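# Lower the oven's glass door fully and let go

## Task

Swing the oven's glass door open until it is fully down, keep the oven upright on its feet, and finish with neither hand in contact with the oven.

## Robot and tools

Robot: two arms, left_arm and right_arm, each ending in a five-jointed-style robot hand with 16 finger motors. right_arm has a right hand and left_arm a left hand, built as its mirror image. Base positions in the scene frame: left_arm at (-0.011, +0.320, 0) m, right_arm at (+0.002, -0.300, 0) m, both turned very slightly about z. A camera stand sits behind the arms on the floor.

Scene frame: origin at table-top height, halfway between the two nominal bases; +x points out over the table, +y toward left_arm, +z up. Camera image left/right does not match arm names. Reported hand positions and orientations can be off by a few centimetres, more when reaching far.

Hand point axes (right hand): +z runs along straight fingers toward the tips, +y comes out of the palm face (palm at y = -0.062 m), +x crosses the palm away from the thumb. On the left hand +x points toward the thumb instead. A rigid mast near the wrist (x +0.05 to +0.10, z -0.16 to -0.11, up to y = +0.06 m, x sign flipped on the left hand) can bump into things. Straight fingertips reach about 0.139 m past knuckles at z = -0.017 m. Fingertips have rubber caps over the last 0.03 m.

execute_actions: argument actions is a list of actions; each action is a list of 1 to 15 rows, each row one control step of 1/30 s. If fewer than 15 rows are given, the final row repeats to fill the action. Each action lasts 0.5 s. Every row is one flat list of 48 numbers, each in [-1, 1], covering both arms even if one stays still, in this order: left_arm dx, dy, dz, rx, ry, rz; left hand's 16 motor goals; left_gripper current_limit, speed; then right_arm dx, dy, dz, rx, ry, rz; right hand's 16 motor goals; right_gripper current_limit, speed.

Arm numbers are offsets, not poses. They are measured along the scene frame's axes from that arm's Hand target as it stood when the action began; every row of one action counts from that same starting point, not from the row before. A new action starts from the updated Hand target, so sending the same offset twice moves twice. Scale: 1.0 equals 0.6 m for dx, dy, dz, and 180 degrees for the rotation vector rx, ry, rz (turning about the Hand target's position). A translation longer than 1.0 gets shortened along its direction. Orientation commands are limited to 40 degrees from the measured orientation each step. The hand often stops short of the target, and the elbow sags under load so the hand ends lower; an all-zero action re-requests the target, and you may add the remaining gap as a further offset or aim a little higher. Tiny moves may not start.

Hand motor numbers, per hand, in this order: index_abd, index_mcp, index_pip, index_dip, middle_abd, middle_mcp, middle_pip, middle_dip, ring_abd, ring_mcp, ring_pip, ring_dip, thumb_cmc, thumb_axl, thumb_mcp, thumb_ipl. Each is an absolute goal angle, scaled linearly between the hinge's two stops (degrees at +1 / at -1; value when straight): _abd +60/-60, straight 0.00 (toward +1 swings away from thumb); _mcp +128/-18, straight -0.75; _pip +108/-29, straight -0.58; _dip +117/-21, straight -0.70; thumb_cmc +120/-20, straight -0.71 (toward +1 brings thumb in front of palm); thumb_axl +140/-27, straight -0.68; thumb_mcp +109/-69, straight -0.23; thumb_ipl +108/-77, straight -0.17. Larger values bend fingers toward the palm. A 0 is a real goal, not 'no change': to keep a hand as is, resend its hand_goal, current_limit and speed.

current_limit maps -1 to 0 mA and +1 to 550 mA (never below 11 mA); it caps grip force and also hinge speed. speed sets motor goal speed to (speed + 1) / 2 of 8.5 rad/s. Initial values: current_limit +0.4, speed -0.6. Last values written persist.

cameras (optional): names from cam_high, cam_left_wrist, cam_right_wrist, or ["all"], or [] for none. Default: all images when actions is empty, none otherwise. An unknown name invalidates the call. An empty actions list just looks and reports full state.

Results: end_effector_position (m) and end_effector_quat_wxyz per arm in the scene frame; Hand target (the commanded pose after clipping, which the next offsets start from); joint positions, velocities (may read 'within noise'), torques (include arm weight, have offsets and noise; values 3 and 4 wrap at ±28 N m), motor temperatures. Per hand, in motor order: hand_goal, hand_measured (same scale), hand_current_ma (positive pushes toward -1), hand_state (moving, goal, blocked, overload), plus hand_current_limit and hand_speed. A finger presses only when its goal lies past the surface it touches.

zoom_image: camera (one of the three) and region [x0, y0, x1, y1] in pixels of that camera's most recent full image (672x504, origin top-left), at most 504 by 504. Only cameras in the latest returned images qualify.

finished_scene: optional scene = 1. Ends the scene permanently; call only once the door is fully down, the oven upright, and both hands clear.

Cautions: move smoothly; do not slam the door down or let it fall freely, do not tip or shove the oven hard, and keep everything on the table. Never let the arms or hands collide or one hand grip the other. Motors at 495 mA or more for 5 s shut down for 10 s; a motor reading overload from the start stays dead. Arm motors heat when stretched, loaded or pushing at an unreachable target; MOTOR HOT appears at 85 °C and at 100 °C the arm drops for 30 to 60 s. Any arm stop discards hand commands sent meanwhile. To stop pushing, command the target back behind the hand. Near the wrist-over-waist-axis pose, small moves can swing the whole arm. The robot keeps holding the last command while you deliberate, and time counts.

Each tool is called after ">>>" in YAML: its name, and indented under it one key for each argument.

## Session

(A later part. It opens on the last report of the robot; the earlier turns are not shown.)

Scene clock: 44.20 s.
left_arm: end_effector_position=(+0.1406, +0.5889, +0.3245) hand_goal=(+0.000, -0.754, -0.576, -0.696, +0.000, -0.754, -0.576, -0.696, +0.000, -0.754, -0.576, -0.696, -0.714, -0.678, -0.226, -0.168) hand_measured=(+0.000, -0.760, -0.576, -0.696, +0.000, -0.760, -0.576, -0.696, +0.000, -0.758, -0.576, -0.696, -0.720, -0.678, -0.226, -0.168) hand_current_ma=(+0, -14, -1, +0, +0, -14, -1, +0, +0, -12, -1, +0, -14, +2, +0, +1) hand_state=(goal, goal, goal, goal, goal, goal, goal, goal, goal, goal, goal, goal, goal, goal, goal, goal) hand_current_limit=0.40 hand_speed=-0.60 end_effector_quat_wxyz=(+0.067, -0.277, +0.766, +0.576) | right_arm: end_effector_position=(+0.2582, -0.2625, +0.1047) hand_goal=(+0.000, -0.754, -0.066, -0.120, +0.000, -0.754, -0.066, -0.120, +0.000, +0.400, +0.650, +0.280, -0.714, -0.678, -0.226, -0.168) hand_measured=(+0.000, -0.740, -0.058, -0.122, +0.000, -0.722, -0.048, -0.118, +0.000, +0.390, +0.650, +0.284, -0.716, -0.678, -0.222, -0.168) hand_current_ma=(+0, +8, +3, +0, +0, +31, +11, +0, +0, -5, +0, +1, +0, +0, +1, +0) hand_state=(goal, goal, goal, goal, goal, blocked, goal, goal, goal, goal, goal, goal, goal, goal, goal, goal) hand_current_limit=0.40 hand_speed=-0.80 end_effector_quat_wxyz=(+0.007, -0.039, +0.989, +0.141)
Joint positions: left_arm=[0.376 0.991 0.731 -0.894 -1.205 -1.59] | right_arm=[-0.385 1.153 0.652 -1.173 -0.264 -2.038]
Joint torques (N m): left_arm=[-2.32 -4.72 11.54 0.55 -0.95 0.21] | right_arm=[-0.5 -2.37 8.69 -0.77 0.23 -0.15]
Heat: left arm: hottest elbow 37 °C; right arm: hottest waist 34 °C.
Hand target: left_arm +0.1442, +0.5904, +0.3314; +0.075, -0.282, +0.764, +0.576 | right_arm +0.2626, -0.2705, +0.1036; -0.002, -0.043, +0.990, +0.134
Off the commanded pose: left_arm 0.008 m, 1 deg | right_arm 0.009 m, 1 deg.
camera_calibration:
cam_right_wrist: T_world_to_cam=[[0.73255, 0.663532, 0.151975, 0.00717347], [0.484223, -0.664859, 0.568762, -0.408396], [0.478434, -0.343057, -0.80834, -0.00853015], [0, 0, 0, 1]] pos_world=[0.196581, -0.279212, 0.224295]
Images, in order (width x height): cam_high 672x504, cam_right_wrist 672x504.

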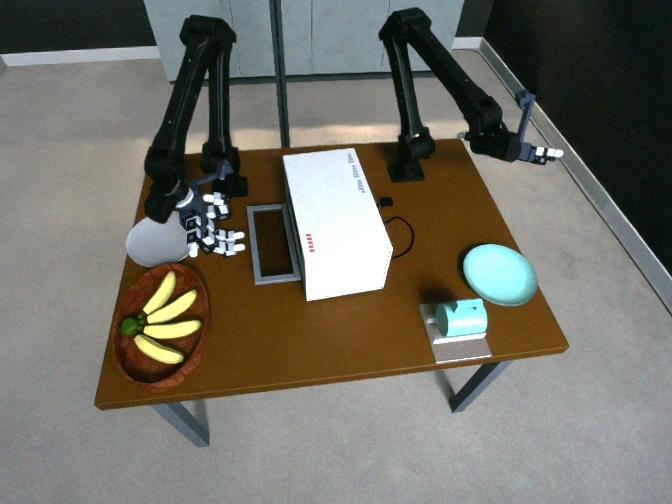

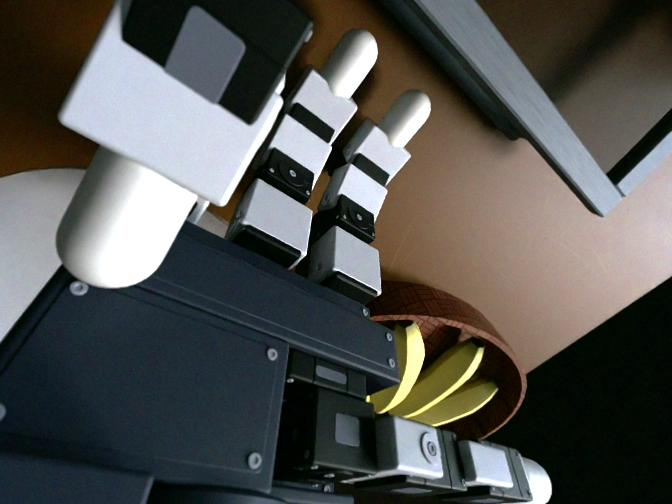

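>>> execute_actions:
  actions:
    - [[0,0,0,0,0,0,0,-0.754,-0.576,-0.696,0,-0.754,-0.576,-0.696,0,-0.754,-0.576,-0.696,-0.714,-0.678,-0.226,-0.168,0.4,-0.6,0.0,0.0,0.1,0.0,0,0,0,-0.754,-0.2,-0.3,0,-0.754,-0.2,-0.3,0,0.4,0.65,0.28,-0.714,-0.678,-0.226,-0.168,0.4,-0.8]]
    - [[0,0,0,0,0,0,0,-0.754,-0.576,-0.696,0,-0.754,-0.576,-0.696,0,-0.754,-0.576,-0.696,-0.714,-0.678,-0.226,-0.168,0.4,-0.6,0.0,0.04,0.09,0.0,0,0,0,-0.754,-0.576,-0.696,0,-0.754,-0.576,-0.696,0,0.4,0.65,0.28,-0.714,-0.678,-0.226,-0.168,0.4,-0.8]]
    - [[0,0,0,0,0,0,0,-0.754,-0.576,-0.696,0,-0.754,-0.576,-0.696,0,-0.754,-0.576,-0.696,-0.714,-0.678,-0.226,-0.168,0.4,-0.6,0.0,0.122,-0.015,0.0,0,0,0,-0.754,-0.576,-0.696,0,-0.754,-0.576,-0.696,0,0.4,0.65,0.28,-0.714,-0.678,-0.226,-0.168,0.4,-0.8]]
  cameras: ["cam_high", "cam_right_wrist"]

>>> zoom_image:
  camera: "cam_high"
  region: [190, 170, 330, 310]

Scene clock: 47.93 s.
left_arm: end_effector_position=(+0.1406, +0.5889, +0.3245) hand_goal=(+0.000, -0.754, -0.576, -0.696, +0.000, -0.754, -0.576, -0.696, +0.000, -0.754, -0.576, -0.696, -0.714, -0.678, -0.226, -0.168) hand_measured=(+0.000, -0.760, -0.576, -0.696, +0.000, -0.760, -0.576, -0.696, +0.000, -0.758, -0.576, -0.696, -0.720, -0.678, -0.226, -0.168) hand_current_ma=(+0, -14, -1, +0, +0, -14, -1, +0, +0, -12, -1, +0, -14, +2, +0, +1) hand_state=(goal, goal, goal, goal, goal, goal, goal, goal, goal, goal, goal, goal, goal, goal, goal, goal) hand_current_limit=0.40 hand_speed=-0.60 end_effector_quat_wxyz=(+0.067, -0.277, +0.766, +0.576) | right_arm: end_effector_position=(+0.2589, -0.1750, +0.2098) hand_goal=(+0.000, -0.754, -0.576, -0.696, +0.000, -0.754, -0.576, -0.696, +0.000, +0.400, +0.650, +0.280, -0.714, -0.678, -0.226, -0.168) hand_measured=(+0.000, -0.756, -0.574, -0.692, +0.000, -0.756, -0.574, -0.694, +0.000, +0.390, +0.650, +0.284, -0.718, -0.678, -0.222, -0.168) hand_current_ma=(+0, +0, +0, +1, +0, +0, +0, +0, +0, -5, +0, +1, -1, +0, +1, +0) hand_state=(goal, goal, goal, goal, goal, goal, goal, goal, goal, goal, goal, goal, goal, goal, goal, goal) hand_current_limit=0.40 hand_speed=-0.80 end_effector_quat_wxyz=(-0.007, -0.045, +0.989, +0.138)
Joint positions: left_arm=[0.376 0.991 0.731 -0.894 -1.205 -1.59] | right_arm=[-0.035 0.991 0.841 -1.455 -0.275 -1.69]
Joint torques (N m): left_arm=[-2.32 -4.89 11.56 0.53 -0.93 0.23] | right_arm=[0.97 -3.9 7.87 0.46 -0.49 0.17]
Heat: left arm: hottest elbow 37 °C; right arm: hottest waist 34 °C.
Hand target: left_arm +0.1442, +0.5904, +0.3314; +0.075, -0.282, +0.764, +0.576 | right_arm +0.2625, -0.1733, +0.2085; -0.003, -0.043, +0.990, +0.134
Off the commanded pose: left_arm 0.008 m, 1 deg | right_arm 0.004 m, 1 deg.
camera_calibration:
cam_right_wrist: T_world_to_cam=[[0.726205, 0.675391, 0.12835, -0.0586893], [0.508912, -0.653648, 0.560137, -0.412973], [0.462207, -0.341456, -0.818396, 0.112716], [0, 0, 0, 1]] pos_world=[0.200689, -0.191813, 0.331101]
Images, in order (width x height): cam_high 672x504, cam_right_wrist 672x504.

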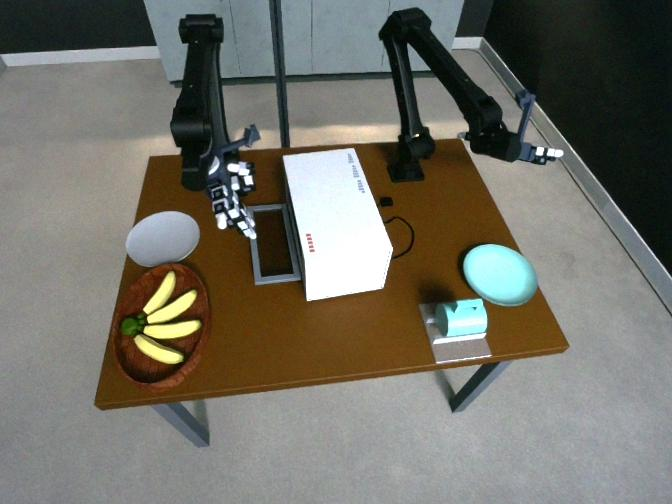

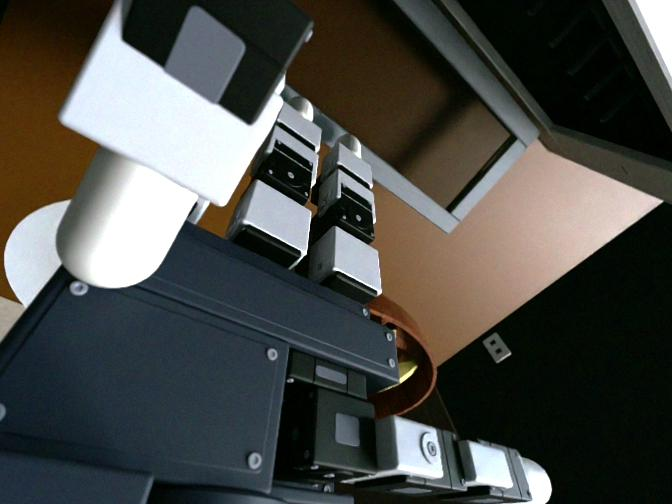

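Scaled by 3.600 from the camera's 672x504 image, which has a finer 960x720 frame.

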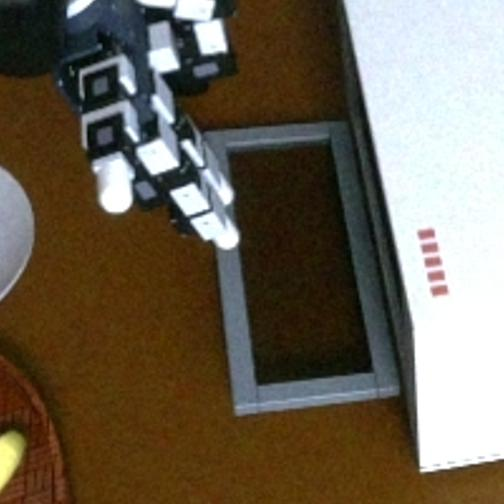

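>>> execute_actions:
  actions:
    - [[0,0,0,0,0,0,0,-0.754,-0.576,-0.696,0,-0.754,-0.576,-0.696,0,-0.754,-0.576,-0.696,-0.714,-0.678,-0.226,-0.168,0.4,-0.6,0.0,0.0,-0.035,0.0,0,0,0,-0.754,-0.576,-0.696,0,-0.754,-0.576,-0.696,0,0.4,0.65,0.28,-0.714,-0.678,-0.226,-0.168,0.4,-0.8]]
    - [[0,0,0,0,0,0,0,-0.754,-0.576,-0.696,0,-0.754,-0.576,-0.696,0,-0.754,-0.576,-0.696,-0.714,-0.678,-0.226,-0.168,0.4,-0.6,0.0,0.0,-0.025,0.0,0,0,0,-0.754,-0.576,-0.696,0,-0.754,-0.576,-0.696,0,0.4,0.65,0.28,-0.714,-0.678,-0.226,-0.168,0.4,-0.8]]
  cameras: ["cam_high", "cam_right_wrist"]

>>> zoom_image:
  camera: "cam_high"
  region: [190, 170, 330, 310]

Scene clock: 49.60 s.
left_arm: end_effector_position=(+0.1406, +0.5889, +0.3245) hand_goal=(+0.000, -0.754, -0.576, -0.696, +0.000, -0.754, -0.576, -0.696, +0.000, -0.754, -0.576, -0.696, -0.714, -0.678, -0.226, -0.168) hand_measured=(+0.000, -0.760, -0.576, -0.696, +0.000, -0.760, -0.576, -0.696, +0.000, -0.758, -0.576, -0.696, -0.720, -0.678, -0.226, -0.168) hand_current_ma=(+0, -14, -1, +0, +0, -14, -1, +0, +0, -12, -1, +0, -14, +2, +0, +1) hand_state=(goal, goal, goal, goal, goal, goal, goal, goal, goal, goal, goal, goal, goal, goal, goal, goal) hand_current_limit=0.40 hand_speed=-0.60 end_effector_quat_wxyz=(+0.067, -0.277, +0.766, +0.576) | right_arm: end_effector_position=(+0.2654, -0.1754, +0.1983) hand_goal=(+0.000, -0.754, -0.576, -0.696, +0.000, -0.754, -0.576, -0.696, +0.000, +0.400, +0.650, +0.280, -0.714, -0.678, -0.226, -0.168) hand_measured=(+0.000, -0.756, -0.574, -0.692, +0.052, -0.750, -0.574, -0.694, +0.000, +0.390, +0.650, +0.284, -0.718, -0.678, -0.222, -0.168) hand_current_ma=(+0, +0, +0, +1, +53, +1, +0, +0, +0, -5, +0, +1, -1, +0, +1, +0) hand_state=(goal, goal, goal, goal, blocked, goal, goal, goal, goal, goal, goal, goal, goal, goal, goal, goal) hand_current_limit=0.40 hand_speed=-0.80 end_effector_quat_wxyz=(+0.014, -0.047, +0.990, +0.135)
Joint positions: left_arm=[0.376 0.991 0.731 -0.894 -1.205 -1.59] | right_arm=[-0.034 0.987 0.808 -1.382 -0.273 -1.687]
Joint torques (N m): left_arm=[-2.08 -4.78 11.59 0.57 -0.93 0.21] | right_arm=[0.91 -1.9 4.15 1.68 -0.47 0.16]
Heat: left arm: hottest elbow 38 °C; right arm: hottest waist 34 °C.
Hand target: left_arm +0.1442, +0.5904, +0.3314; +0.075, -0.282, +0.764, +0.576 | right_arm +0.2626, -0.1733, +0.1725; -0.003, -0.042, +0.990, +0.134
Off the commanded pose: left_arm 0.008 m, 1 deg | right_arm 0.026 m, 2 deg.
camera_calibration:
cam_right_wrist: T_world_to_cam=[[0.721584, 0.674307, 0.15693, -0.0662976], [0.483174, -0.652825, 0.583406, -0.407631], [0.495842, -0.345152, -0.796875, 0.0863184], [0, 0, 0, 1]] pos_world=[0.201996, -0.191614, 0.317004]
Images, in order (width x height): cam_high 672x504, cam_right_wrist 672x504.

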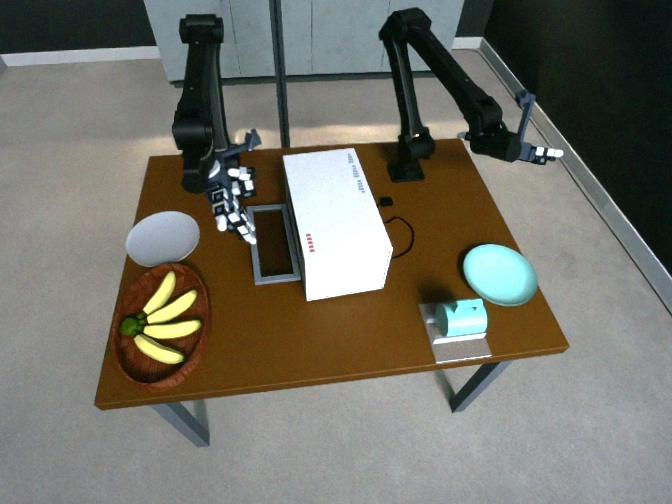

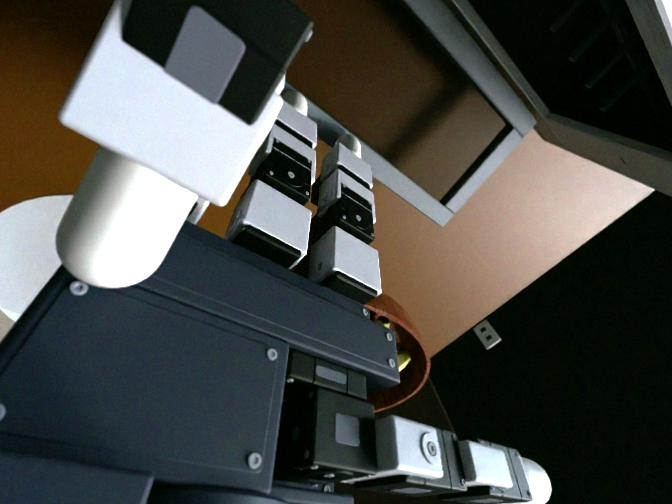

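Scaled by 3.600 from the camera's 672x504 image, which has a finer 960x720 frame.

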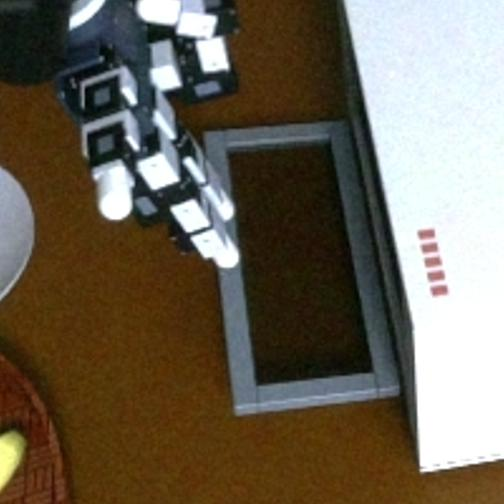

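>>> execute_actions:
  actions:
    - [[0,0,0,0,0,0,0,-0.754,-0.576,-0.696,0,-0.754,-0.576,-0.696,0,-0.754,-0.576,-0.696,-0.714,-0.678,-0.226,-0.168,0.4,-0.6,0.0,0.0,0.09,0.0,0,0,0,-0.754,-0.576,-0.696,0,-0.754,-0.576,-0.696,0,0.4,0.65,0.28,-0.714,-0.678,-0.226,-0.168,0.4,-0.8]]
    - [[0,0,0,0,0,0,0,-0.754,-0.576,-0.696,0,-0.754,-0.576,-0.696,0,-0.754,-0.576,-0.696,-0.714,-0.678,-0.226,-0.168,0.4,-0.6,0.0,-0.09,0.05,0.0,0,0,0,-0.754,-0.576,-0.696,0,-0.754,-0.576,-0.696,0,0.4,0.65,0.28,-0.714,-0.678,-0.226,-0.168,0.4,-0.8]]
  cameras: ["cam_high", "cam_right_wrist"]

>>> zoom_image:
  camera: "cam_high"
  region: [190, 130, 410, 310]

Scene clock: 51.70 s.
left_arm: end_effector_position=(+0.1406, +0.5889, +0.3245) hand_goal=(+0.000, -0.754, -0.576, -0.696, +0.000, -0.754, -0.576, -0.696, +0.000, -0.754, -0.576, -0.696, -0.714, -0.678, -0.226, -0.168) hand_measured=(+0.000, -0.760, -0.576, -0.696, +0.000, -0.760, -0.576, -0.696, +0.000, -0.758, -0.576, -0.696, -0.720, -0.678, -0.226, -0.168) hand_current_ma=(+0, -14, -1, +0, +0, -14, -1, +0, +0, -12, -1, +0, -14, +2, +0, +1) hand_state=(goal, goal, goal, goal, goal, goal, goal, goal, goal, goal, goal, goal, goal, goal, goal, goal) hand_current_limit=0.40 hand_speed=-0.60 end_effector_quat_wxyz=(+0.067, -0.277, +0.766, +0.576) | right_arm: end_effector_position=(+0.2513, -0.2228, +0.2389) hand_goal=(+0.000, -0.754, -0.576, -0.696, +0.000, -0.754, -0.576, -0.696, +0.000, +0.400, +0.650, +0.280, -0.714, -0.678, -0.226, -0.168) hand_measured=(+0.000, -0.756, -0.574, -0.692, -0.002, -0.754, -0.576, -0.696, +0.000, +0.390, +0.650, +0.284, -0.716, -0.678, -0.222, -0.168) hand_current_ma=(+0, +0, +0, +1, +0, +0, +0, +0, +0, -5, +0, +1, +0, +0, +1, +0) hand_state=(goal, goal, goal, goal, goal, goal, goal, goal, goal, goal, goal, goal, goal, goal, goal, goal) hand_current_limit=0.40 hand_speed=-0.80 end_effector_quat_wxyz=(-0.016, -0.037, +0.990, +0.136)
Joint positions: left_arm=[0.376 0.991 0.731 -0.894 -1.205 -1.59] | right_arm=[-0.227 0.993 0.921 -1.6 -0.255 -1.874]
Joint torques (N m): left_arm=[-2.32 -4.66 11.59 0.54 -0.94 0.21] | right_arm=[-0.44 -2.43 11.93 -0.9 -0.78 -0.17]
Heat: left arm: hottest elbow 38 °C; right arm: hottest waist 34 °C.
Hand target: left_arm +0.1442, +0.5904, +0.3314; +0.075, -0.282, +0.764, +0.576 | right_arm +0.2625, -0.2272, +0.2565; -0.003, -0.042, +0.990, +0.134
Off the commanded pose: left_arm 0.008 m, 1 deg | right_arm 0.021 m, 2 deg.
camera_calibration:
cam_right_wrist: T_world_to_cam=[[0.737703, 0.666133, 0.10982, -0.0251274], [0.511258, -0.657443, 0.55352, -0.456427], [0.440919, -0.352187, -0.825564, 0.128404], [0, 0, 0, 1]] pos_world=[0.195273, -0.238114, 0.361407]
Images, in order (width x height): cam_high 672x504, cam_right_wrist 672x504.

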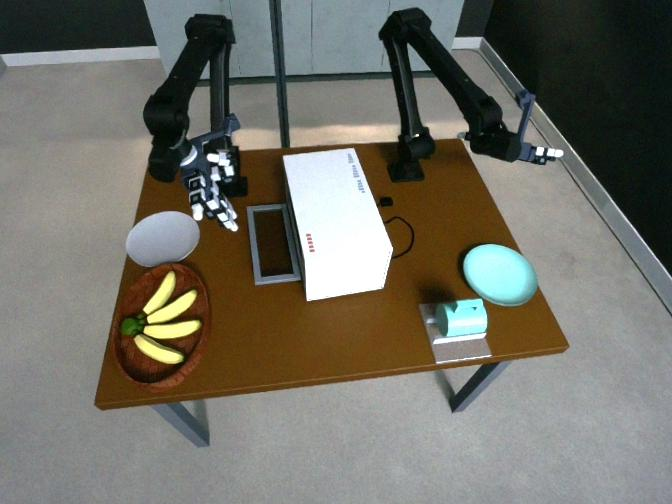

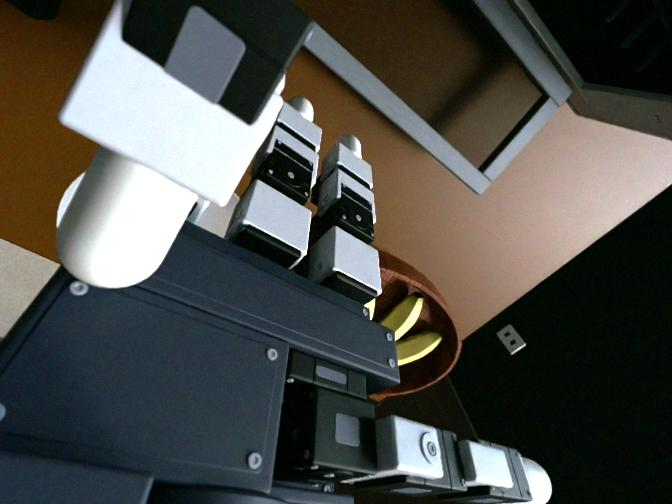

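Scaled by 2.291 from the camera's 672x504 image, which has a finer 960x720 frame.

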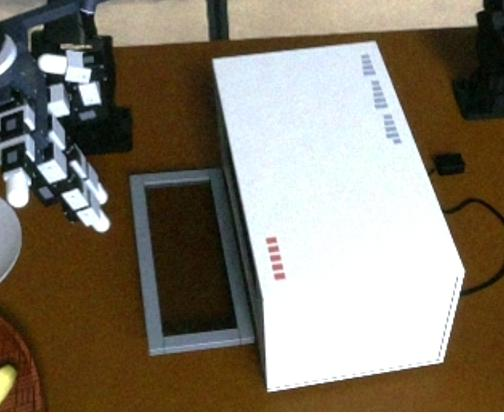

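>>> finished_scene:

The scene is finished: the task was done.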